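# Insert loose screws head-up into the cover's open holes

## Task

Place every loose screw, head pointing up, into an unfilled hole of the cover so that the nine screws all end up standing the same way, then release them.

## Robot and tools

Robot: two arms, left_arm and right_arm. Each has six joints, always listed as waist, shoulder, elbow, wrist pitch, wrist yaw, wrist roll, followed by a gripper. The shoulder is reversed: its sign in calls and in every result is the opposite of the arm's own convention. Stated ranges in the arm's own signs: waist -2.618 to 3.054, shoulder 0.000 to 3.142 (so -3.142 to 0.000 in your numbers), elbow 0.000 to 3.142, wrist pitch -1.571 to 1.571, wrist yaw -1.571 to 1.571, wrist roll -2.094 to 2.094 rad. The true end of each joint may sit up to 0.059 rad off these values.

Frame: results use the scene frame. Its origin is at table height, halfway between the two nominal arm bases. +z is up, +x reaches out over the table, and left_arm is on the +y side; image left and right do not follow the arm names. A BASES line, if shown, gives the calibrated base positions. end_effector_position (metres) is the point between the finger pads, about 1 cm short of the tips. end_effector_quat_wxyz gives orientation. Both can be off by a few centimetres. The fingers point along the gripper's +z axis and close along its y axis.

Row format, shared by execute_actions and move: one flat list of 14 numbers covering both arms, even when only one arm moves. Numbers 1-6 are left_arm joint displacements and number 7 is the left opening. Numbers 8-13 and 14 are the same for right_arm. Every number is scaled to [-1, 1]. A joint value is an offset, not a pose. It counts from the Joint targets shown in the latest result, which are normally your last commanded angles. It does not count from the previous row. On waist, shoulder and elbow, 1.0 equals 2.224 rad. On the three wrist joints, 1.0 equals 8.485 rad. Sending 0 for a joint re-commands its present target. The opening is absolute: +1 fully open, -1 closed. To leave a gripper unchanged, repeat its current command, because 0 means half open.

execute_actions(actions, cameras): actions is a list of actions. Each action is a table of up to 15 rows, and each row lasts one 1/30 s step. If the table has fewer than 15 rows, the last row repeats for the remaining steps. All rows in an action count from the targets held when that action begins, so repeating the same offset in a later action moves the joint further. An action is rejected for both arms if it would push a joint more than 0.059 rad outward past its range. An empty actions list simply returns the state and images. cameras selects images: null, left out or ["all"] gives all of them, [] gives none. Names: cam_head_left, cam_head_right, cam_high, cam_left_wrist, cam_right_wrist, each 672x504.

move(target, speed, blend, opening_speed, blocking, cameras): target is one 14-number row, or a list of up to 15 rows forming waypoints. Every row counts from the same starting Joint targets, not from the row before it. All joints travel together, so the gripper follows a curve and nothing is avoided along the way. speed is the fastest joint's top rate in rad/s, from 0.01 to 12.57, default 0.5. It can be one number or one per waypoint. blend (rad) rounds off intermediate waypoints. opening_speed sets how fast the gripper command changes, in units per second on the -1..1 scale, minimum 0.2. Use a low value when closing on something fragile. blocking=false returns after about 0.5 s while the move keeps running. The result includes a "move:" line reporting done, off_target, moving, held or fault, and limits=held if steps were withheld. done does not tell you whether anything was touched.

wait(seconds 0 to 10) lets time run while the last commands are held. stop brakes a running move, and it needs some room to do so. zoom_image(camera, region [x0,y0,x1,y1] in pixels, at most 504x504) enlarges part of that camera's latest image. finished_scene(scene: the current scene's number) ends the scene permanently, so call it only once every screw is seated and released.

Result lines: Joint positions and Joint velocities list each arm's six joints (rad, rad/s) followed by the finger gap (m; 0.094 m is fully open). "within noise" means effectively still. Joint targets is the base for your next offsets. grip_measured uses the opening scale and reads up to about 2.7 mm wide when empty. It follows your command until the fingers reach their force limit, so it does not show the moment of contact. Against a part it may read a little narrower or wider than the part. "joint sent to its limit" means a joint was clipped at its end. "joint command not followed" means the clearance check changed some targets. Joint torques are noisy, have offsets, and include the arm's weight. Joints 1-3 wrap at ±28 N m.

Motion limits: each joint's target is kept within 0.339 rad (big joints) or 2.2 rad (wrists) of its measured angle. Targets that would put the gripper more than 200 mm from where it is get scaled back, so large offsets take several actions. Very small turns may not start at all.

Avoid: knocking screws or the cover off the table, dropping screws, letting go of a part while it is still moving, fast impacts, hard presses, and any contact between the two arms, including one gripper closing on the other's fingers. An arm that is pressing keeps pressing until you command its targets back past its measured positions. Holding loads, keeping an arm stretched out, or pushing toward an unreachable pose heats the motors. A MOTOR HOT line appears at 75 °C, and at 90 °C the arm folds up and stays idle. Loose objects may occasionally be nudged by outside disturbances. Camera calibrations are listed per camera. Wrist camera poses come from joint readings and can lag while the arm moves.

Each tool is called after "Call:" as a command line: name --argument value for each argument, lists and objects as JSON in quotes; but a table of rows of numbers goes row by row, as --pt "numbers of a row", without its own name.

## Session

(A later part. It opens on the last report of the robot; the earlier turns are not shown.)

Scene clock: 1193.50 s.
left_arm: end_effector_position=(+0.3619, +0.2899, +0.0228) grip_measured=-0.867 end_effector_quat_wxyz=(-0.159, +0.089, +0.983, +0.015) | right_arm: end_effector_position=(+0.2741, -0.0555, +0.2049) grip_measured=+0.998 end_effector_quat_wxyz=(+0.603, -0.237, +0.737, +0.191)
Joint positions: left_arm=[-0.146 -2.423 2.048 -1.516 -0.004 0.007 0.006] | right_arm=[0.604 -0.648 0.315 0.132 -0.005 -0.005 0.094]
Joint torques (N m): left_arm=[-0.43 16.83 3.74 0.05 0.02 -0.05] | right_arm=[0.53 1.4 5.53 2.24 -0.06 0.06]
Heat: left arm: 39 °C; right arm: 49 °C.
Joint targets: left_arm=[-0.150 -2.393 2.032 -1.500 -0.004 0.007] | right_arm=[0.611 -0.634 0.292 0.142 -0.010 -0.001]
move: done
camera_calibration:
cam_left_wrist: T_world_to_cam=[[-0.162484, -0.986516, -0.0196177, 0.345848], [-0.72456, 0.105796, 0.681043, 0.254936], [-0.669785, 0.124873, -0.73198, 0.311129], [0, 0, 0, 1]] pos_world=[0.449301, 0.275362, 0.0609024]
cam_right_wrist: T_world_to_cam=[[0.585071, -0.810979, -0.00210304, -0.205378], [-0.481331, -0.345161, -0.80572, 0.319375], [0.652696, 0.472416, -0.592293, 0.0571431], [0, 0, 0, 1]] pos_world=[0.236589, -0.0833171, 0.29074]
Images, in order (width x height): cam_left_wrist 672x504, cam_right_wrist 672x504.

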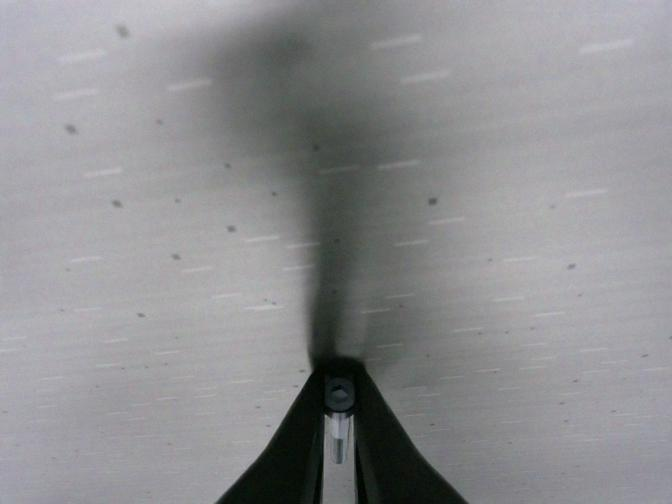

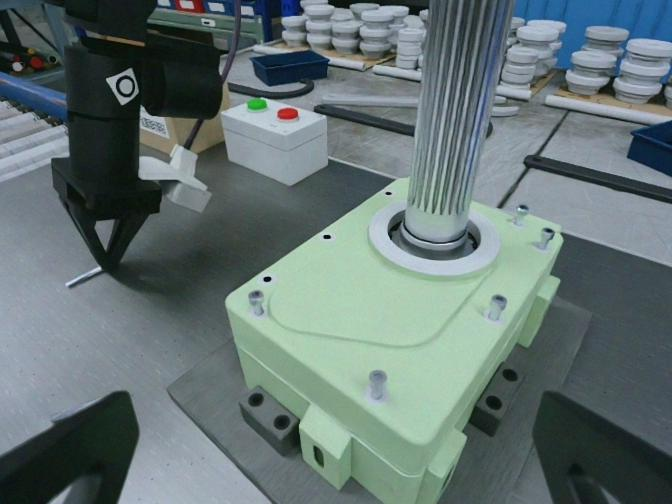

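Call:
move --pt "0 0.0418 0.0306 0.0059 0 0 -1 0 0 0 0 0 0 1" --pt "0 0.3513 -0.4883 0.2175 0 0 -1 0 0 0 0 0 0 1" --pt "-0.1911 0.3513 -0.4883 0.2175 0 0 -1 0 0 0 0 0 0 1" --speed '[0.3,0.8,0.5]'

Call:
zoom_image --camera "cam_right_wrist" --region '[150, 100, 390, 310]'

Call:
zoom_image --camera "cam_left_wrist" --region '[230, 300, 450, 504]'

Scene clock: 1218.47 s.
left_arm: end_effector_position=(+0.3893, +0.0705, +0.1907) grip_measured=-0.868 end_effector_quat_wxyz=(+0.549, +0.247, +0.780, -0.169) | right_arm: end_effector_position=(+0.2741, -0.0555, +0.2049) grip_measured=+0.998 end_effector_quat_wxyz=(+0.603, -0.237, +0.737, +0.191)
Joint positions: left_arm=[-0.58 -1.642 0.964 0.333 -0.003 0.007 0.006] | right_arm=[0.604 -0.648 0.315 0.132 -0.005 -0.005 0.094]
Joint torques (N m): left_arm=[0.39 11.62 5.03 2.12 -0.04 -0.01] | right_arm=[0.51 1.4 5.53 2.23 -0.06 0.06]
Heat: left arm: 39 °C; right arm: 49 °C.
Joint targets: left_arm=[-0.575 -1.611 0.946 0.346 -0.004 0.007] | right_arm=[0.611 -0.634 0.292 0.142 -0.010 -0.001]
move: done
camera_calibration:
cam_left_wrist: T_world_to_cam=[[-0.556371, -0.830864, 0.010797, 0.273621], [-0.585718, 0.382931, -0.714352, 0.376189], [0.589395, -0.403769, -0.699703, 0.020724], [0, 0, 0, 1]] pos_world=[0.360361, 0.0916553, 0.280277]
cam_right_wrist: T_world_to_cam=[[0.585071, -0.810979, -0.00210304, -0.205378], [-0.481331, -0.345161, -0.80572, 0.319375], [0.652696, 0.472416, -0.592293, 0.0571431], [0, 0, 0, 1]] pos_world=[0.236589, -0.0833171, 0.29074]

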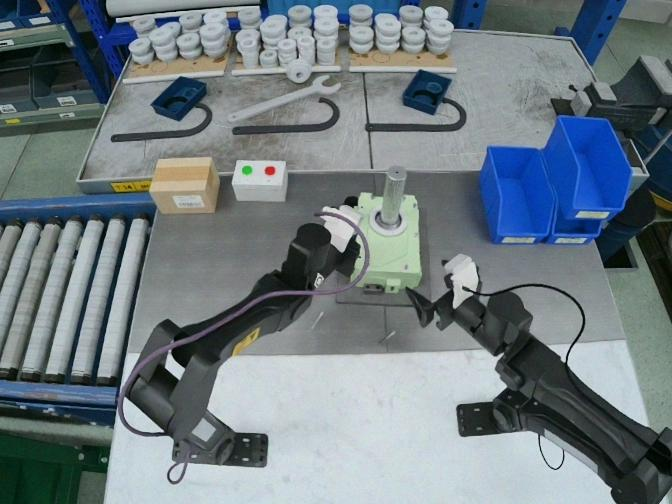

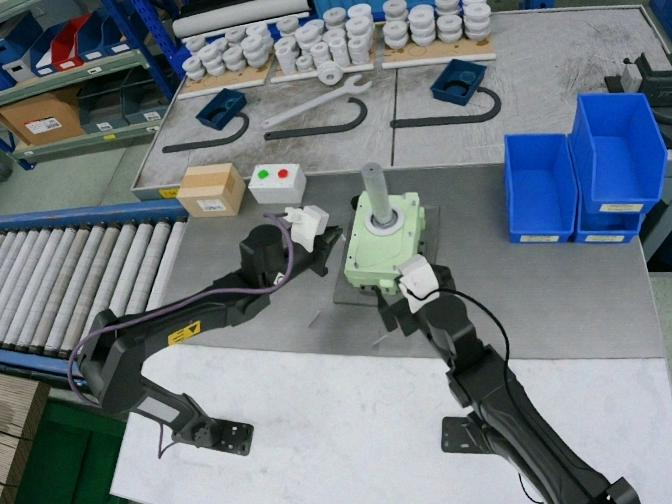

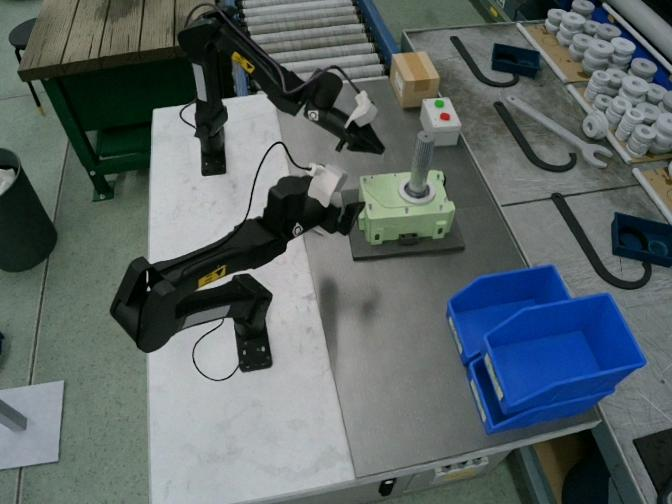

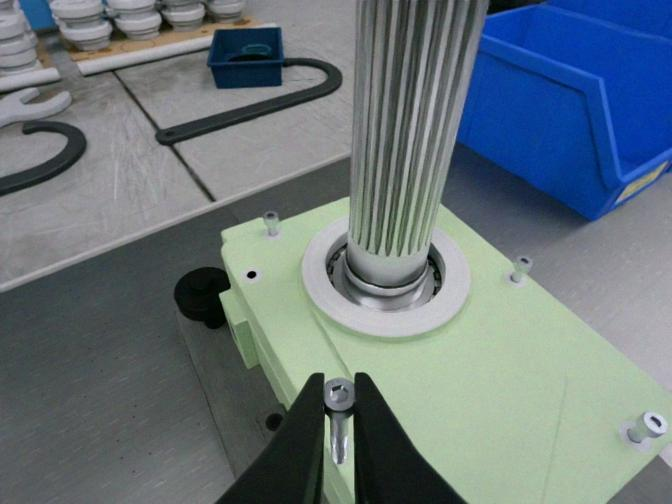

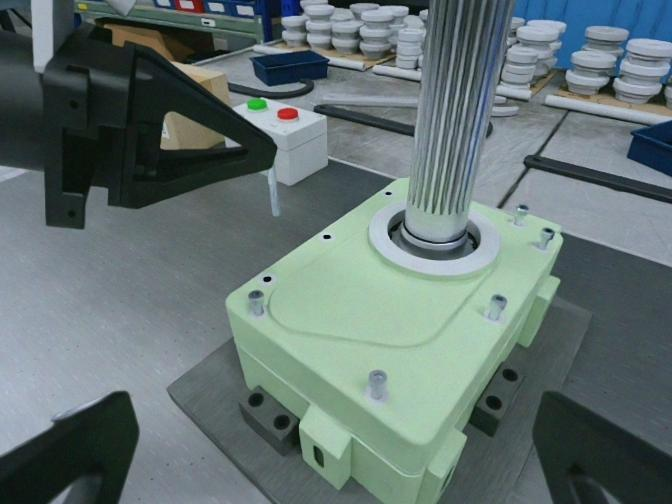

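Scaled by 2.100 from the camera's 672x504 image, which has a finer 960x720 frame.

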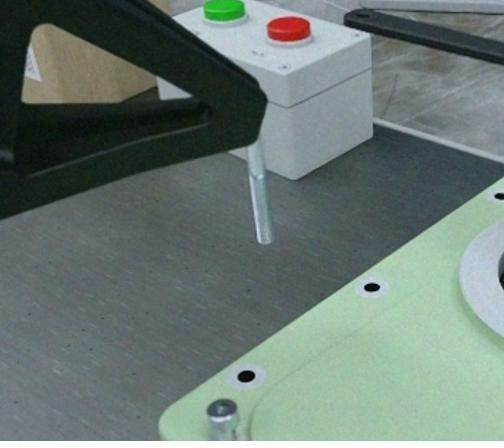

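Scaled by 2.291 from the camera's 672x504 image, which has a finer 960x720 frame.

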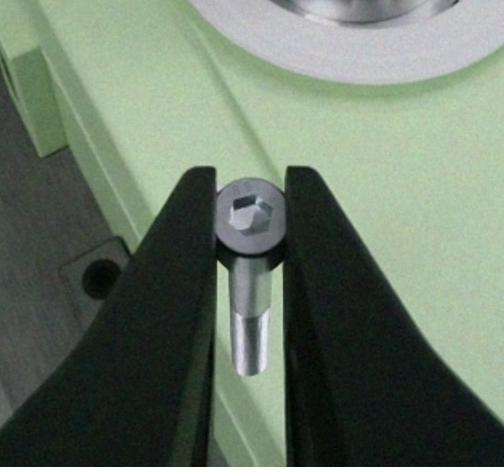

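Call:
move --target '[0.0013,-0.0877,0.0796,-0.0086,0,0,-1,0,0,0,0,0,0,1]' --speed 0.25 --cameras '["cam_left_wrist","cam_right_wrist"]'

Call:
zoom_image --camera "cam_right_wrist" --region '[250, 130, 410, 270]'

Call:
zoom_image --camera "cam_left_wrist" --region '[270, 364, 410, 504]'

Scene clock: 1243.03 s.
left_arm: end_effector_position=(+0.4152, +0.0544, +0.1697) grip_measured=-0.868 end_effector_quat_wxyz=(+0.528, +0.250, +0.795, -0.162) | right_arm: end_effector_position=(+0.2741, -0.0555, +0.2049) grip_measured=+0.998 end_effector_quat_wxyz=(+0.603, -0.237, +0.737, +0.191)
Joint positions: left_arm=[-0.577 -1.784 1.093 0.29 -0.003 0.007 0.006] | right_arm=[0.604 -0.648 0.315 0.132 -0.005 -0.005 0.094]
Joint torques (N m): left_arm=[0.38 7.84 8.96 1.81 -0.02 0.04] | right_arm=[0.51 1.4 5.55 2.23 -0.06 0.06]
Heat: left arm: 37 °C; right arm: 49 °C.
Joint targets: left_arm=[-0.572 -1.807 1.123 0.273 -0.004 0.007] | right_arm=[0.611 -0.634 0.292 0.142 -0.010 -0.001]
move: done
camera_calibration:
cam_left_wrist: T_world_to_cam=[[-0.553348, -0.832894, 0.00968078, 0.273992], [-0.618444, 0.403033, -0.674605, 0.388342], [0.557972, -0.379278, -0.738116, 0.00247632], [0, 0, 0, 1]] pos_world=[0.390399, 0.0726303, 0.261153]
cam_right_wrist: T_world_to_cam=[[0.585071, -0.810979, -0.00210304, -0.205378], [-0.481331, -0.345161, -0.80572, 0.319375], [0.652696, 0.472416, -0.592293, 0.0571431], [0, 0, 0, 1]] pos_world=[0.236589, -0.0833171, 0.29074]
Images, in order (width x height): cam_left_wrist 672x504, cam_right_wrist 672x504.

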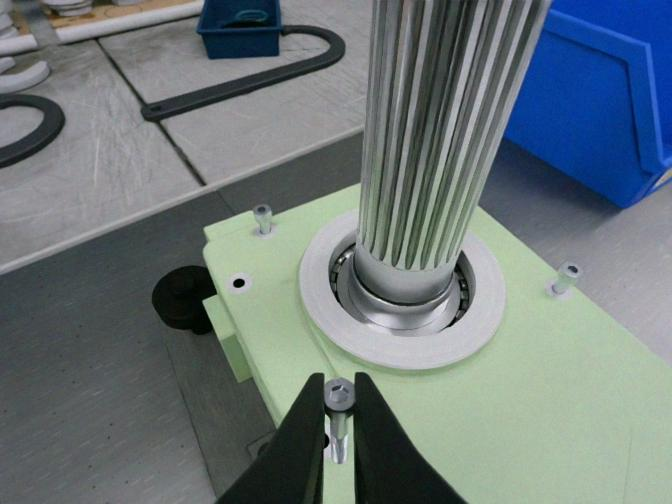

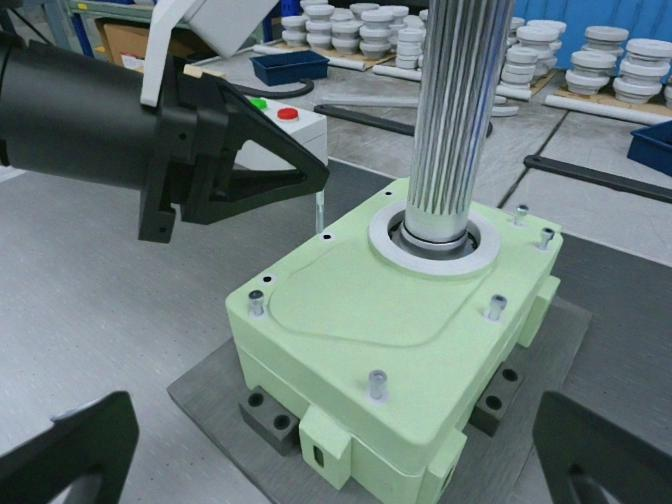

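Scaled by 3.150 from the camera's 672x504 image, which has a finer 960x720 frame.

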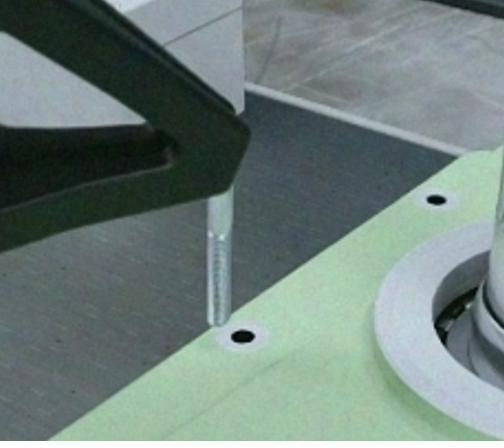

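Scaled by 3.600 from the camera's 672x504 image, which has a finer 960x720 frame.

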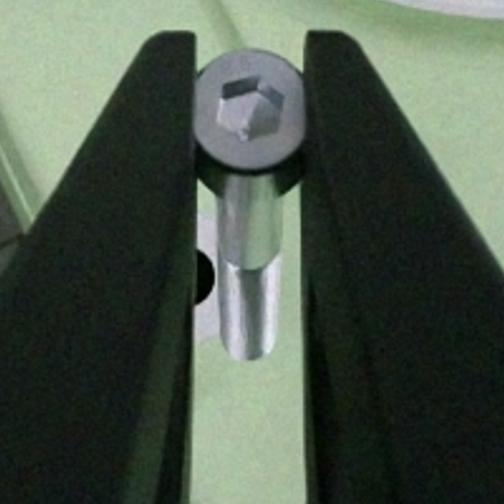

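Call:
move --target '[0.0052,-0.0153,-0.0256,0.0128,0,0,-1,0,0,0,0,0,0,1]' --speed 0.15 --cameras '["cam_left_wrist","cam_right_wrist"]'

Call:
zoom_image --camera "cam_right_wrist" --region '[250, 130, 410, 270]'

Call:
zoom_image --camera "cam_left_wrist" --region '[270, 364, 410, 504]'

Scene clock: 1276.73 s.
left_arm: end_effector_position=(+0.4242, +0.0557, +0.1663) grip_measured=-0.868 end_effector_quat_wxyz=(+0.543, +0.243, +0.787, -0.163) | right_arm: end_effector_position=(+0.2741, -0.0555, +0.2049) grip_measured=+0.998 end_effector_quat_wxyz=(+0.603, -0.237, +0.737, +0.191)
Joint positions: left_arm=[-0.566 -1.816 1.082 0.368 -0.003 0.007 0.006] | right_arm=[0.604 -0.648 0.315 0.132 -0.005 -0.005 0.094]
Joint torques (N m): left_arm=[0.44 8.01 5.07 2.08 -0.01 -0.01] | right_arm=[0.51 1.4 5.53 2.24 -0.06 0.05]
Heat: left arm: 37 °C; right arm: 49 °C.
Joint targets: left_arm=[-0.560 -1.841 1.066 0.382 -0.004 0.007] | right_arm=[0.611 -0.634 0.292 0.142 -0.010 -0.001]
move: done
camera_calibration:
cam_left_wrist: T_world_to_cam=[[-0.544062, -0.838981, 0.0104032, 0.276342], [-0.603026, 0.382369, -0.70011, 0.389856], [0.583401, -0.387176, -0.71396, -0.0189062], [0, 0, 0, 1]] pos_world=[0.39647, 0.0754564, 0.256569]
cam_right_wrist: T_world_to_cam=[[0.585071, -0.810979, -0.00210304, -0.205378], [-0.481331, -0.345161, -0.80572, 0.319375], [0.652696, 0.472416, -0.592293, 0.0571431], [0, 0, 0, 1]] pos_world=[0.236589, -0.0833171, 0.29074]
Images, in order (width x height): cam_left_wrist 672x504, cam_right_wrist 672x504.

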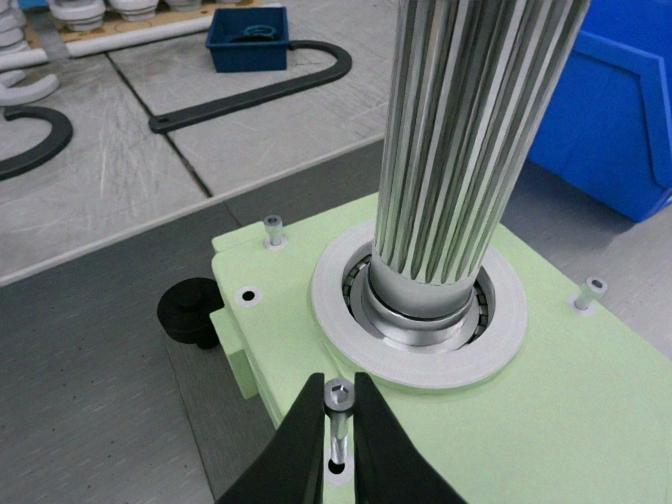

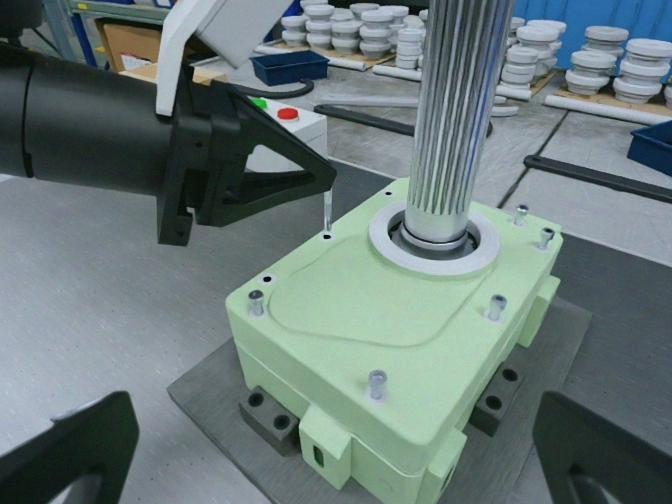

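Scaled by 3.150 from the camera's 672x504 image, which has a finer 960x720 frame.

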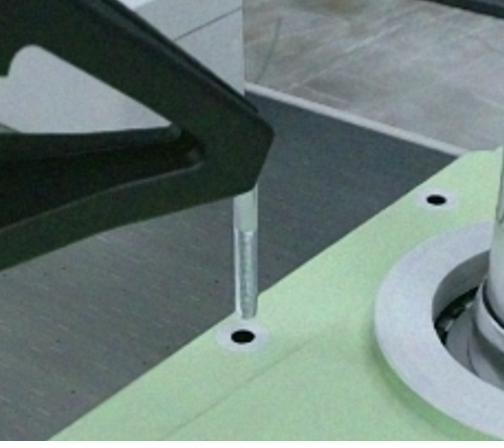

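Scaled by 3.600 from the camera's 672x504 image, which has a finer 960x720 frame.

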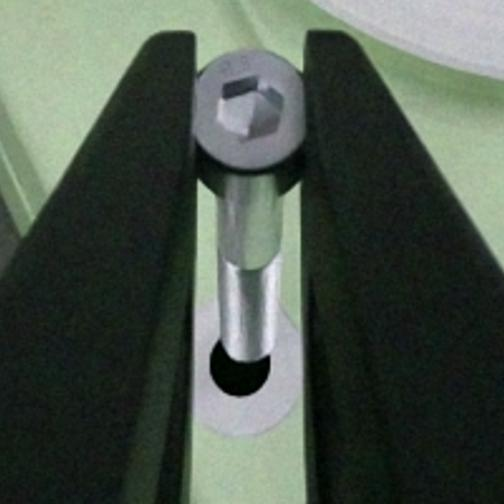

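Call:
move --target '[0.0006,-0.0080,-0.0101,0.0047,0,0,-1,0,0,0,0,0,0,1]' --speed 0.1 --cameras '["cam_left_wrist","cam_right_wrist"]'

Call:
zoom_image --camera "cam_right_wrist" --region '[250, 130, 410, 270]'

Call:
zoom_image --camera "cam_left_wrist" --region '[270, 364, 410, 504]'

Scene clock: 1294.93 s.
left_arm: end_effector_position=(+0.4243, +0.0556, +0.1596) grip_measured=-0.868 end_effector_quat_wxyz=(+0.546, +0.242, +0.785, -0.164) | right_arm: end_effector_position=(+0.2741, -0.0555, +0.2049) grip_measured=+0.998 end_effector_quat_wxyz=(+0.603, -0.237, +0.737, +0.191)
Joint positions: left_arm=[-0.566 -1.83 1.062 0.411 -0.003 0.007 0.006] | right_arm=[0.604 -0.648 0.315 0.132 -0.005 -0.005 0.094]
Joint torques (N m): left_arm=[0.49 7.75 4.79 2.1 -0.03 -0.01] | right_arm=[0.51 1.39 5.53 2.24 -0.06 0.06]
Heat: left arm: 37 °C; right arm: 49 °C.
Joint targets: left_arm=[-0.559 -1.858 1.044 0.421 -0.004 0.007] | right_arm=[0.611 -0.634 0.292 0.142 -0.010 -0.001]
move: done
camera_calibration:
cam_left_wrist: T_world_to_cam=[[-0.5441, -0.838954, 0.0105864, 0.276361], [-0.598229, 0.37907, -0.705994, 0.384355], [0.588284, -0.390464, -0.708138, -0.0266257], [0, 0, 0, 1]] pos_world=[0.395964, 0.0757605, 0.249572]
cam_right_wrist: T_world_to_cam=[[0.585071, -0.810979, -0.00210304, -0.205378], [-0.481331, -0.345161, -0.80572, 0.319375], [0.652696, 0.472416, -0.592293, 0.0571431], [0, 0, 0, 1]] pos_world=[0.236589, -0.0833171, 0.29074]
Images, in order (width x height): cam_left_wrist 672x504, cam_right_wrist 672x504.

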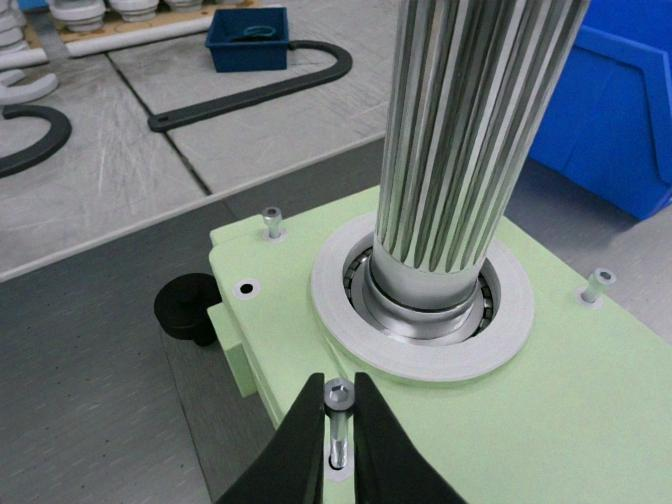

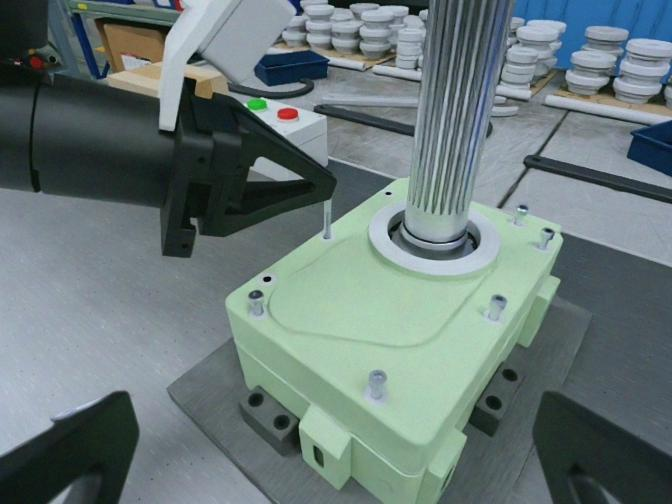

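Scaled by 3.150 from the camera's 672x504 image, which has a finer 960x720 frame.

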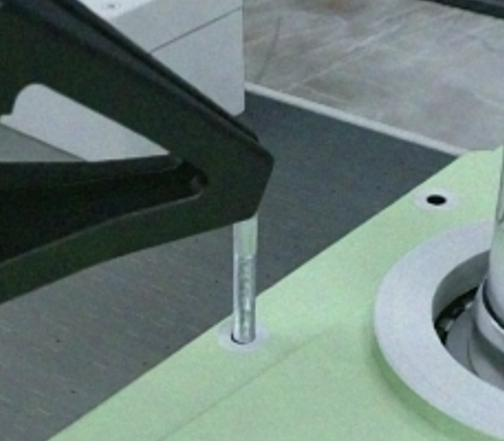

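Scaled by 3.600 from the camera's 672x504 image, which has a finer 960x720 frame.

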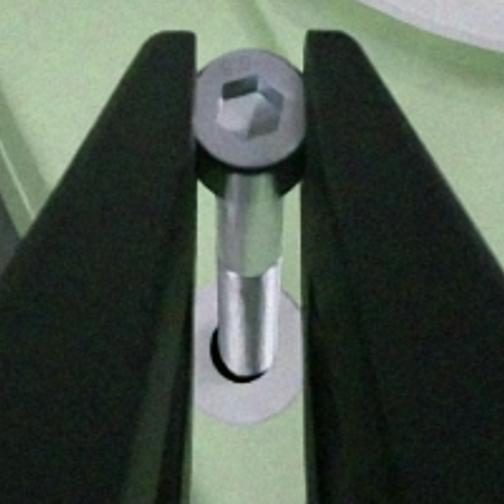

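Call:
move --pt "0.0014 0 0 0 0 0 -1 0 0 0 0 0 0 1" --pt "0.0014 -0.0090 -0.0090 0.0040 0 0 -1 0 0 0 0 0 0 1" --speed 0.1 --cameras '["cam_left_wrist","cam_right_wrist"]'

Call:
zoom_image --camera "cam_right_wrist" --region '[250, 130, 410, 270]'

Call:
zoom_image --camera "cam_left_wrist" --region '[270, 364, 410, 504]'

Scene clock: 1313.47 s.
left_arm: end_effector_position=(+0.4267, +0.0560, +0.1583) grip_measured=-0.868 end_effector_quat_wxyz=(+0.557, +0.239, +0.778, -0.166) | right_arm: end_effector_position=(+0.2741, -0.0555, +0.2049) grip_measured=+0.998 end_effector_quat_wxyz=(+0.603, -0.237, +0.737, +0.191)
Joint positions: left_arm=[-0.563 -1.844 1.046 0.467 -0.003 0.007 0.006] | right_arm=[0.604 -0.648 0.315 0.132 -0.005 -0.005 0.094]
Joint velocities: left_arm=[within noise] | right_arm=[-0.002 0.012 0.007 -0.022 -0.154 -0.007 0]
Joint torques (N m): left_arm=[0.4 7.19 4.48 1.89 -0.01 -0.01] | right_arm=[0.51 1.4 5.55 2.24 -0.06 0.06]
Heat: left arm: 37 °C; right arm: 49 °C.
Joint targets: left_arm=[-0.556 -1.878 1.024 0.455 -0.004 0.007] | right_arm=[0.611 -0.634 0.292 0.142 -0.010 -0.001]
move: done
camera_calibration:
cam_left_wrist: T_world_to_cam=[[-0.541784, -0.840446, 0.010996, 0.277043], [-0.583662, 0.366773, -0.724442, 0.382166], [0.604821, -0.398909, -0.689248, -0.0383424], [0, 0, 0, 1]] pos_world=[0.396344, 0.0773757, 0.247383]
cam_right_wrist: T_world_to_cam=[[0.585071, -0.810979, -0.00210304, -0.205378], [-0.481331, -0.345161, -0.80572, 0.319375], [0.652696, 0.472416, -0.592293, 0.0571431], [0, 0, 0, 1]] pos_world=[0.236589, -0.0833171, 0.29074]
Images, in order (width x height): cam_left_wrist 672x504, cam_right_wrist 672x504.

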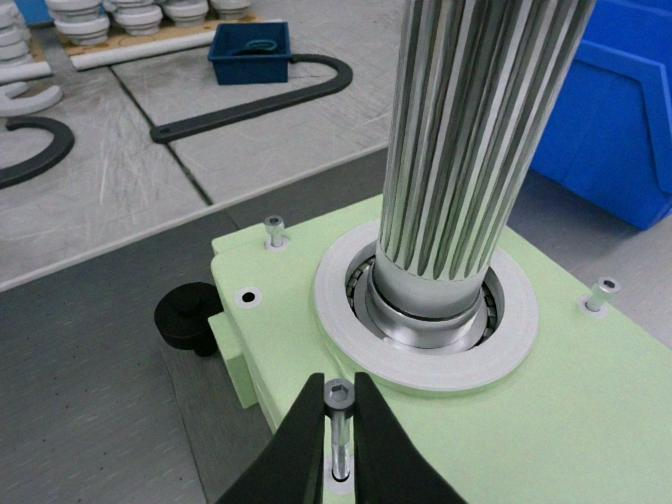

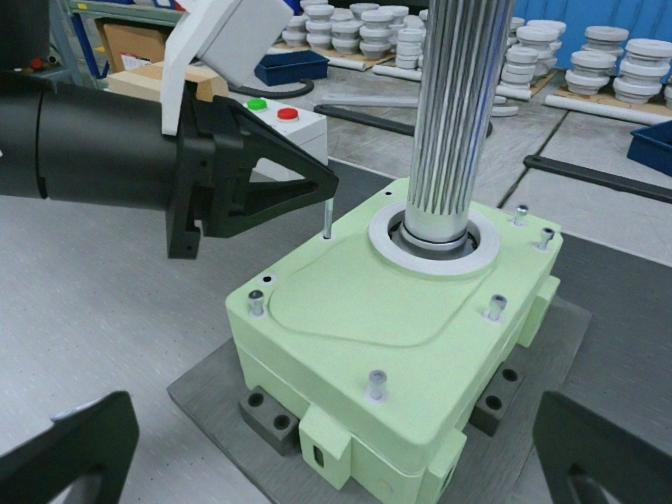

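Scaled by 3.150 from the camera's 672x504 image, which has a finer 960x720 frame.

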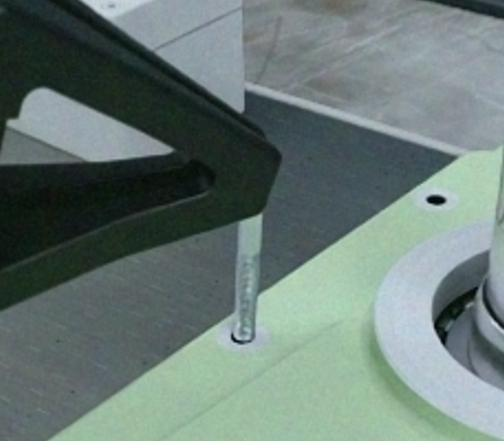

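Scaled by 3.600 from the camera's 672x504 image, which has a finer 960x720 frame.

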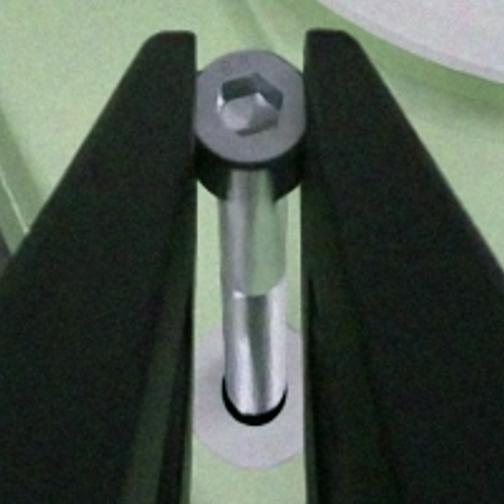

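Call:
move --target '[0,0,0,-0.0041,0,0,-1,0,0,0,0,0,0,1]' --speed 0.1 --cameras '["cam_left_wrist","cam_right_wrist"]'

Call:
zoom_image --camera "cam_right_wrist" --region '[250, 130, 410, 270]'

Call:
zoom_image --camera "cam_left_wrist" --region '[270, 364, 410, 504]'

Scene clock: 1344.67 s.
left_arm: end_effector_position=(+0.4266, +0.0561, +0.1581) grip_measured=-0.868 end_effector_quat_wxyz=(+0.556, +0.239, +0.778, -0.166) | right_arm: end_effector_position=(+0.2741, -0.0555, +0.2049) grip_measured=+0.998 end_effector_quat_wxyz=(+0.603, -0.237, +0.737, +0.191)
Joint positions: left_arm=[-0.563 -1.844 1.045 0.468 -0.003 0.007 0.006] | right_arm=[0.604 -0.648 0.315 0.132 -0.005 -0.005 0.094]
Joint torques (N m): left_arm=[0.5 7.12 4.48 1.55 -0.04 -0.04] | right_arm=[0.53 1.4 5.53 2.24 -0.06 0.05]
Heat: left arm: 38 °C; right arm: 50 °C.
Joint targets: left_arm=[-0.556 -1.878 1.023 0.420 -0.004 0.007] | right_arm=[0.611 -0.634 0.292 0.142 -0.010 -0.001]
move: off_target (left_arm); left_arm: the wrist pitch is farthest, 0.048 rad from its target
camera_calibration:
cam_left_wrist: T_world_to_cam=[[-0.54183, -0.840415, 0.0110469, 0.277048], [-0.583921, 0.366945, -0.724146, 0.382038], [0.60453, -0.398815, -0.689558, -0.0382959], [0, 0, 0, 1]] pos_world=[0.396344, 0.0773755, 0.247183]
cam_right_wrist: T_world_to_cam=[[0.585071, -0.810979, -0.00210304, -0.205378], [-0.481331, -0.345161, -0.80572, 0.319375], [0.652696, 0.472416, -0.592293, 0.0571431], [0, 0, 0, 1]] pos_world=[0.236589, -0.0833171, 0.29074]
Images, in order (width x height): cam_left_wrist 672x504, cam_right_wrist 672x504.

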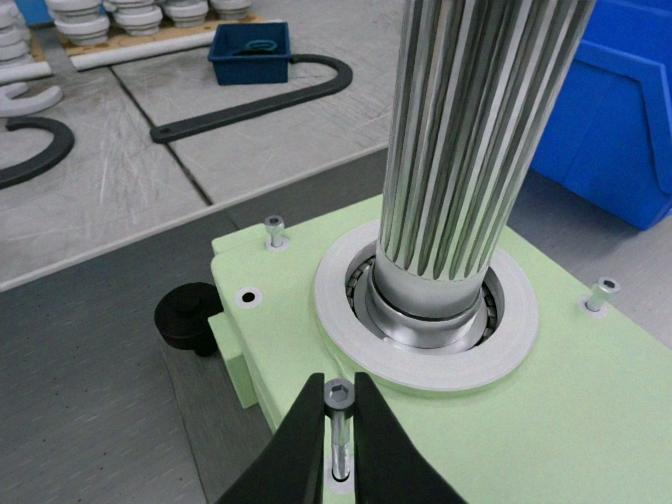

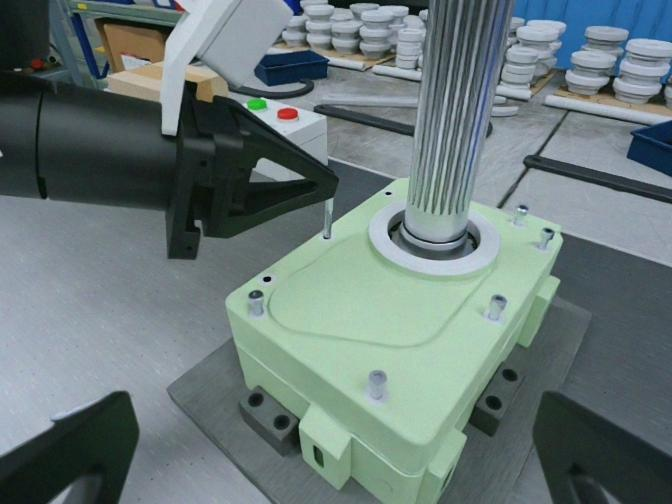

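Scaled by 3.150 from the camera's 672x504 image, which has a finer 960x720 frame.

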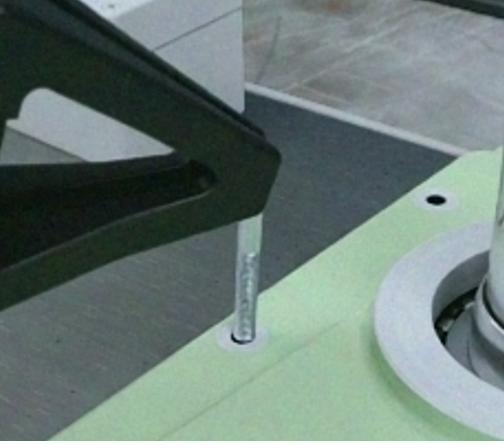

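Scaled by 3.600 from the camera's 672x504 image, which has a finer 960x720 frame.

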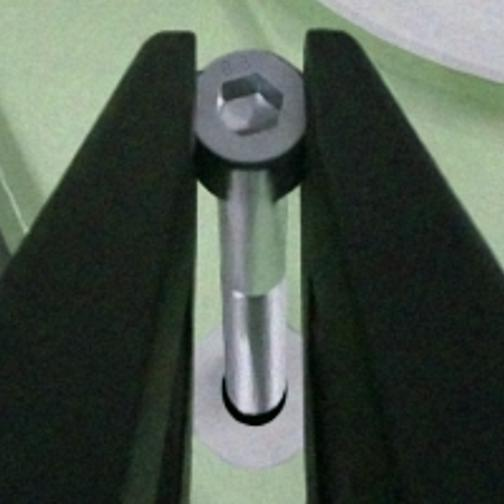

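Call:
move --pt "0 0 0 0.0118 0 0 -1 0 0 0 0 0 0 1" --pt "0 -0.0018 -0.0333 0.0257 0 0 -1 0 0 0 0 0 0 1" --speed 0.15 --cameras '["cam_left_wrist","cam_right_wrist"]'

Call:
zoom_image --camera "cam_right_wrist" --region '[250, 130, 410, 270]'

Call:
zoom_image --camera "cam_left_wrist" --region '[270, 364, 410, 504]'

Scene clock: 1373.03 s.
left_arm: end_effector_position=(+0.4231, +0.0585, +0.1582) grip_measured=-0.868 end_effector_quat_wxyz=(+0.587, +0.232, +0.756, -0.175) | right_arm: end_effector_position=(+0.2741, -0.0555, +0.2049) grip_measured=+0.998 end_effector_quat_wxyz=(+0.603, -0.237, +0.737, +0.191)
Joint positions: left_arm=[-0.563 -1.854 0.967 0.634 -0.003 0.007 0.006] | right_arm=[0.604 -0.648 0.315 0.132 -0.005 -0.005 0.094]
Joint torques (N m): left_arm=[0.58 7.43 4.42 2.03 0 0.01] | right_arm=[0.51 1.39 5.53 2.24 -0.06 0.06]
Heat: left arm: 37 °C; right arm: 50 °C.
Joint targets: left_arm=[-0.556 -1.882 0.949 0.639 -0.004 0.007] | right_arm=[0.611 -0.634 0.292 0.142 -0.010 -0.001]
move: done
camera_calibration:
cam_left_wrist: T_world_to_cam=[[-0.542603, -0.839897, 0.0124853, 0.277245], [-0.534437, 0.333722, -0.776535, 0.368366], [0.648043, -0.428022, -0.629951, -0.0612346], [0, 0, 0, 1]] pos_world=[0.386985, 0.0837152, 0.244013]
cam_right_wrist: T_world_to_cam=[[0.585071, -0.810979, -0.00210304, -0.205378], [-0.481331, -0.345161, -0.80572, 0.319375], [0.652696, 0.472416, -0.592293, 0.0571431], [0, 0, 0, 1]] pos_world=[0.236589, -0.0833171, 0.29074]
Images, in order (width x height): cam_left_wrist 672x504, cam_right_wrist 672x504.

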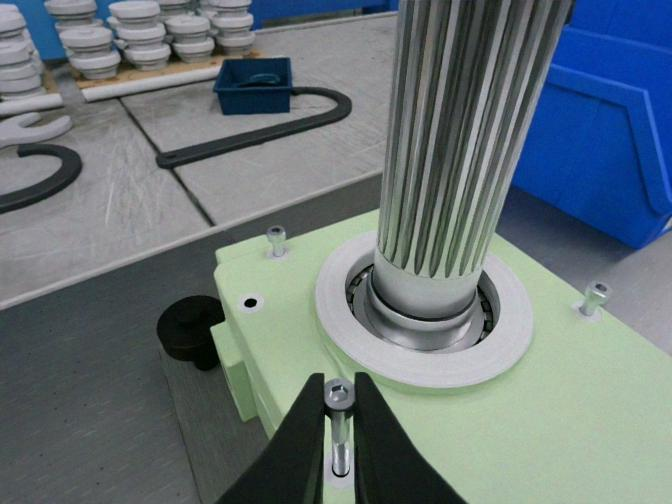

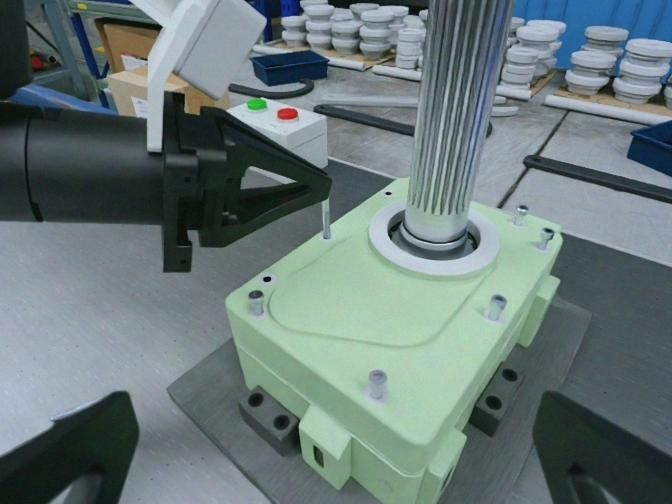

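Scaled by 3.150 from the camera's 672x504 image, which has a finer 960x720 frame.

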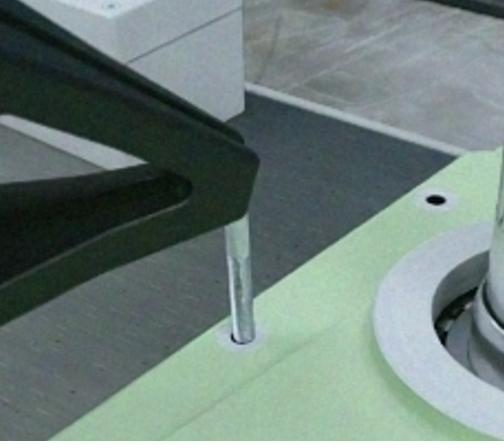

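Scaled by 3.600 from the camera's 672x504 image, which has a finer 960x720 frame.

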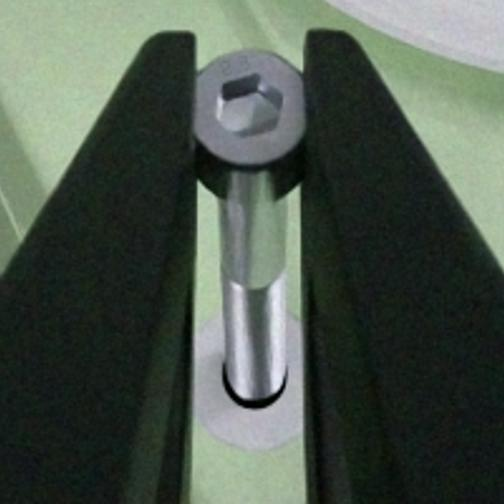

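Call:
move --target '[0,-0.0090,0,0.0024,0,0,-1,0,0,0,0,0,0,1]' --speed 0.1 --cameras '["cam_left_wrist","cam_right_wrist"]'

Call:
zoom_image --camera "cam_right_wrist" --region '[250, 130, 410, 270]'

Call:
zoom_image --camera "cam_left_wrist" --region '[270, 364, 410, 504]'

Scene clock: 1392.23 s.
left_arm: end_effector_position=(+0.4252, +0.0570, +0.1577) grip_measured=-0.868 end_effector_quat_wxyz=(+0.593, +0.230, +0.751, -0.177) | right_arm: end_effector_position=(+0.2741, -0.0555, +0.2049) grip_measured=+0.998 end_effector_quat_wxyz=(+0.603, -0.237, +0.737, +0.191)
Joint positions: left_arm=[-0.563 -1.87 0.967 0.667 -0.003 0.007 0.006] | right_arm=[0.604 -0.648 0.315 0.132 -0.005 -0.005 0.094]
Joint torques (N m): left_arm=[0.44 7.23 4.46 1.98 -0.04 -0.01] | right_arm=[0.51 1.4 5.53 2.24 -0.05 0.06]
Heat: left arm: 38 °C; right arm: 50 °C.
Joint targets: left_arm=[-0.556 -1.903 0.949 0.659 -0.004 0.007] | right_arm=[0.611 -0.634 0.292 0.142 -0.010 -0.001]
move: done
camera_calibration:
cam_left_wrist: T_world_to_cam=[[-0.542742, -0.839803, 0.0127249, 0.277203], [-0.523759, 0.32657, -0.786784, 0.367136], [0.656588, -0.433686, -0.617098, -0.0688891], [0, 0, 0, 1]] pos_world=[0.387972, 0.0830236, 0.242818]
cam_right_wrist: T_world_to_cam=[[0.585071, -0.810979, -0.00210304, -0.205378], [-0.481331, -0.345161, -0.80572, 0.319375], [0.652696, 0.472416, -0.592293, 0.0571431], [0, 0, 0, 1]] pos_world=[0.236589, -0.0833171, 0.29074]
Images, in order (width x height): cam_left_wrist 672x504, cam_right_wrist 672x504.

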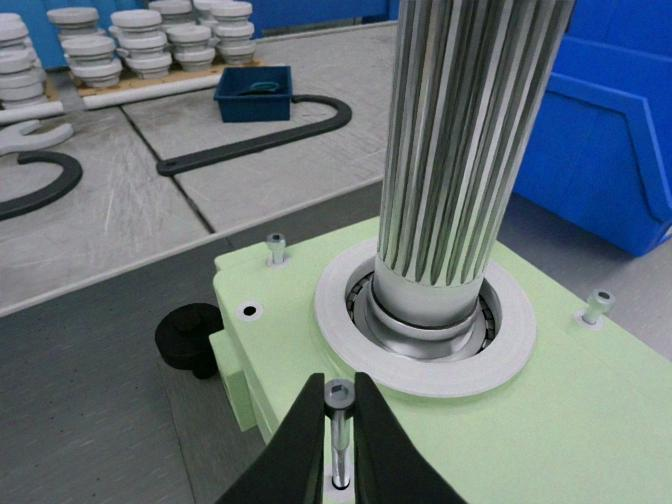

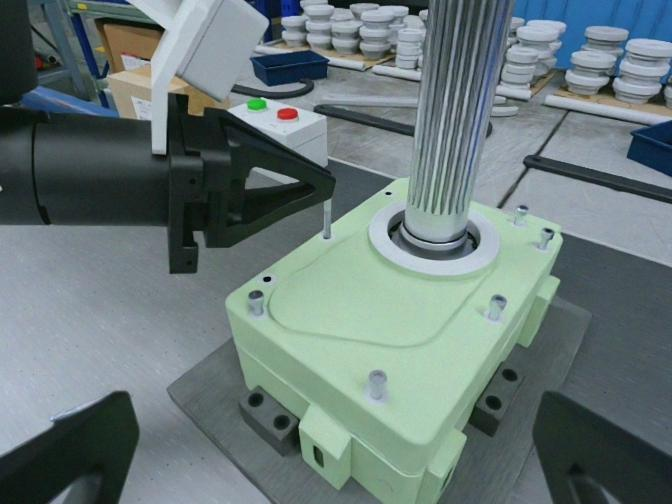

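Scaled by 3.150 from the camera's 672x504 image, which has a finer 960x720 frame.

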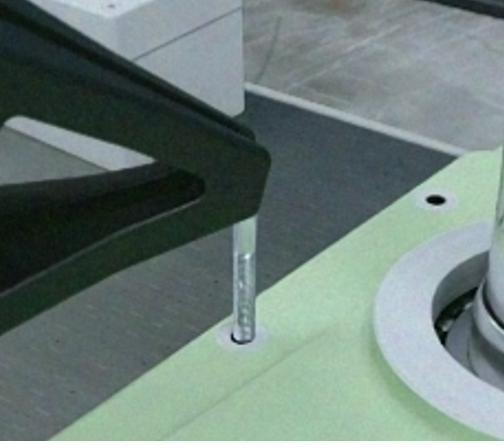

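Scaled by 3.600 from the camera's 672x504 image, which has a finer 960x720 frame.

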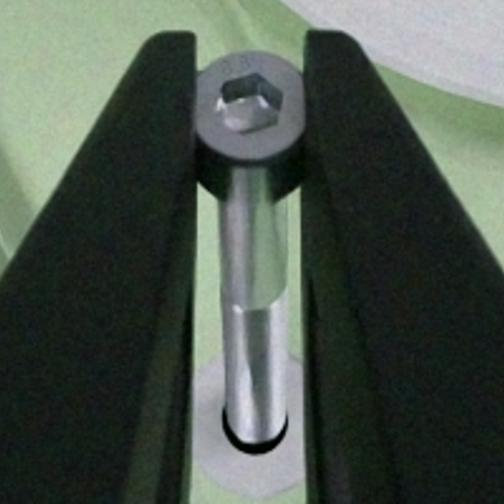

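Call:
move --target '[0.0003,0,-0.0050,-0.0020,0,0,-1,0,0,0,0,0,0,1]' --speed 0.02 --cameras '["cam_left_wrist","cam_right_wrist"]'

Call:
zoom_image --camera "cam_right_wrist" --region '[290, 170, 370, 250]'

Call:
zoom_image --camera "cam_left_wrist" --region '[300, 424, 380, 504]'

Scene clock: 1413.73 s.
left_arm: end_effector_position=(+0.4246, +0.0575, +0.1567) grip_measured=-0.868 end_effector_quat_wxyz=(+0.593, +0.230, +0.751, -0.177) | right_arm: end_effector_position=(+0.2742, -0.0555, +0.2050) grip_measured=+0.998 end_effector_quat_wxyz=(+0.603, -0.237, +0.737, +0.191)
Joint positions: left_arm=[-0.563 -1.87 0.962 0.673 -0.003 0.007 0.006] | right_arm=[0.604 -0.648 0.315 0.132 -0.005 -0.005 0.094]
Joint torques (N m): left_arm=[0.55 7.3 3.96 1.72 -0.03 -0.01] | right_arm=[0.51 1.39 5.53 2.23 -0.06 0.06]
Heat: left arm: 39 °C; right arm: 50 °C.
Joint targets: left_arm=[-0.555 -1.903 0.938 0.642 -0.004 0.007] | right_arm=[0.611 -0.634 0.292 0.142 -0.010 -0.001]
move: done
camera_calibration:
cam_left_wrist: T_world_to_cam=[[-0.542734, -0.839807, 0.0127903, 0.277238], [-0.523579, 0.326383, -0.786981, 0.365735], [0.656738, -0.433818, -0.616845, -0.0689993], [0, 0, 0, 1]] pos_world=[0.387272, 0.0835238, 0.241718]
cam_right_wrist: T_world_to_cam=[[0.585108, -0.810953, -0.0021191, -0.205461], [-0.481057, -0.34498, -0.805961, 0.319441], [0.652865, 0.472594, -0.591965, 0.0571295], [0, 0, 0, 1]] pos_world=[0.236588, -0.0834177, 0.29084]
Images, in order (width x height): cam_left_wrist 672x504, cam_right_wrist 672x504.

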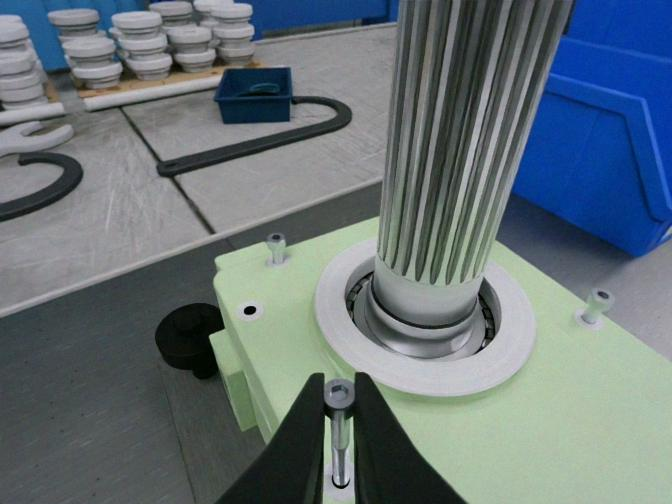

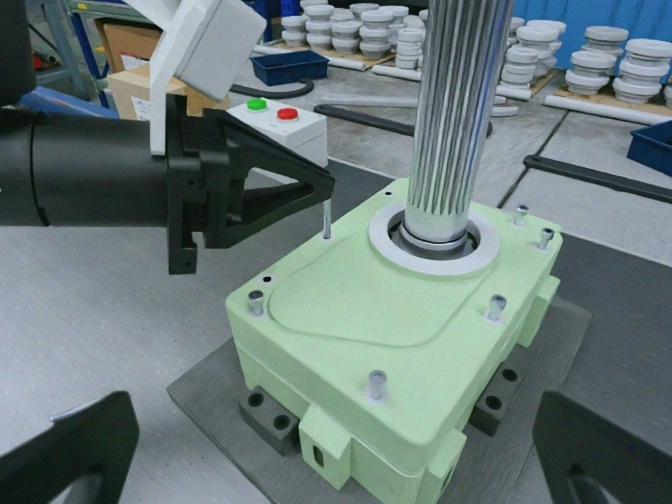

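Scaled by 6.300 from the camera's 672x504 image, which has a finer 960x720 frame.

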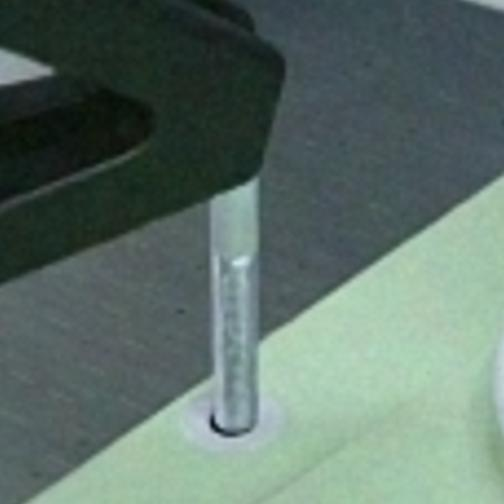

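Scaled by 6.300 from the camera's 672x504 image, which has a finer 960x720 frame.

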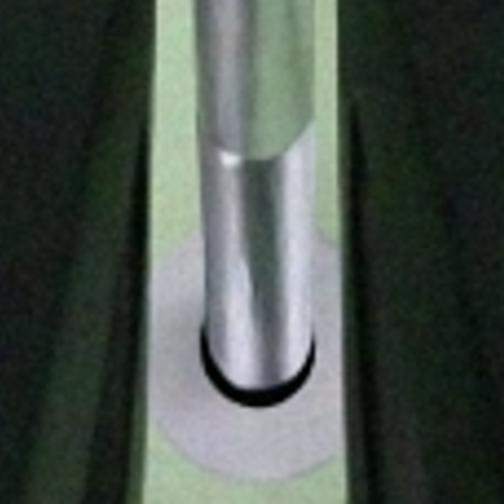

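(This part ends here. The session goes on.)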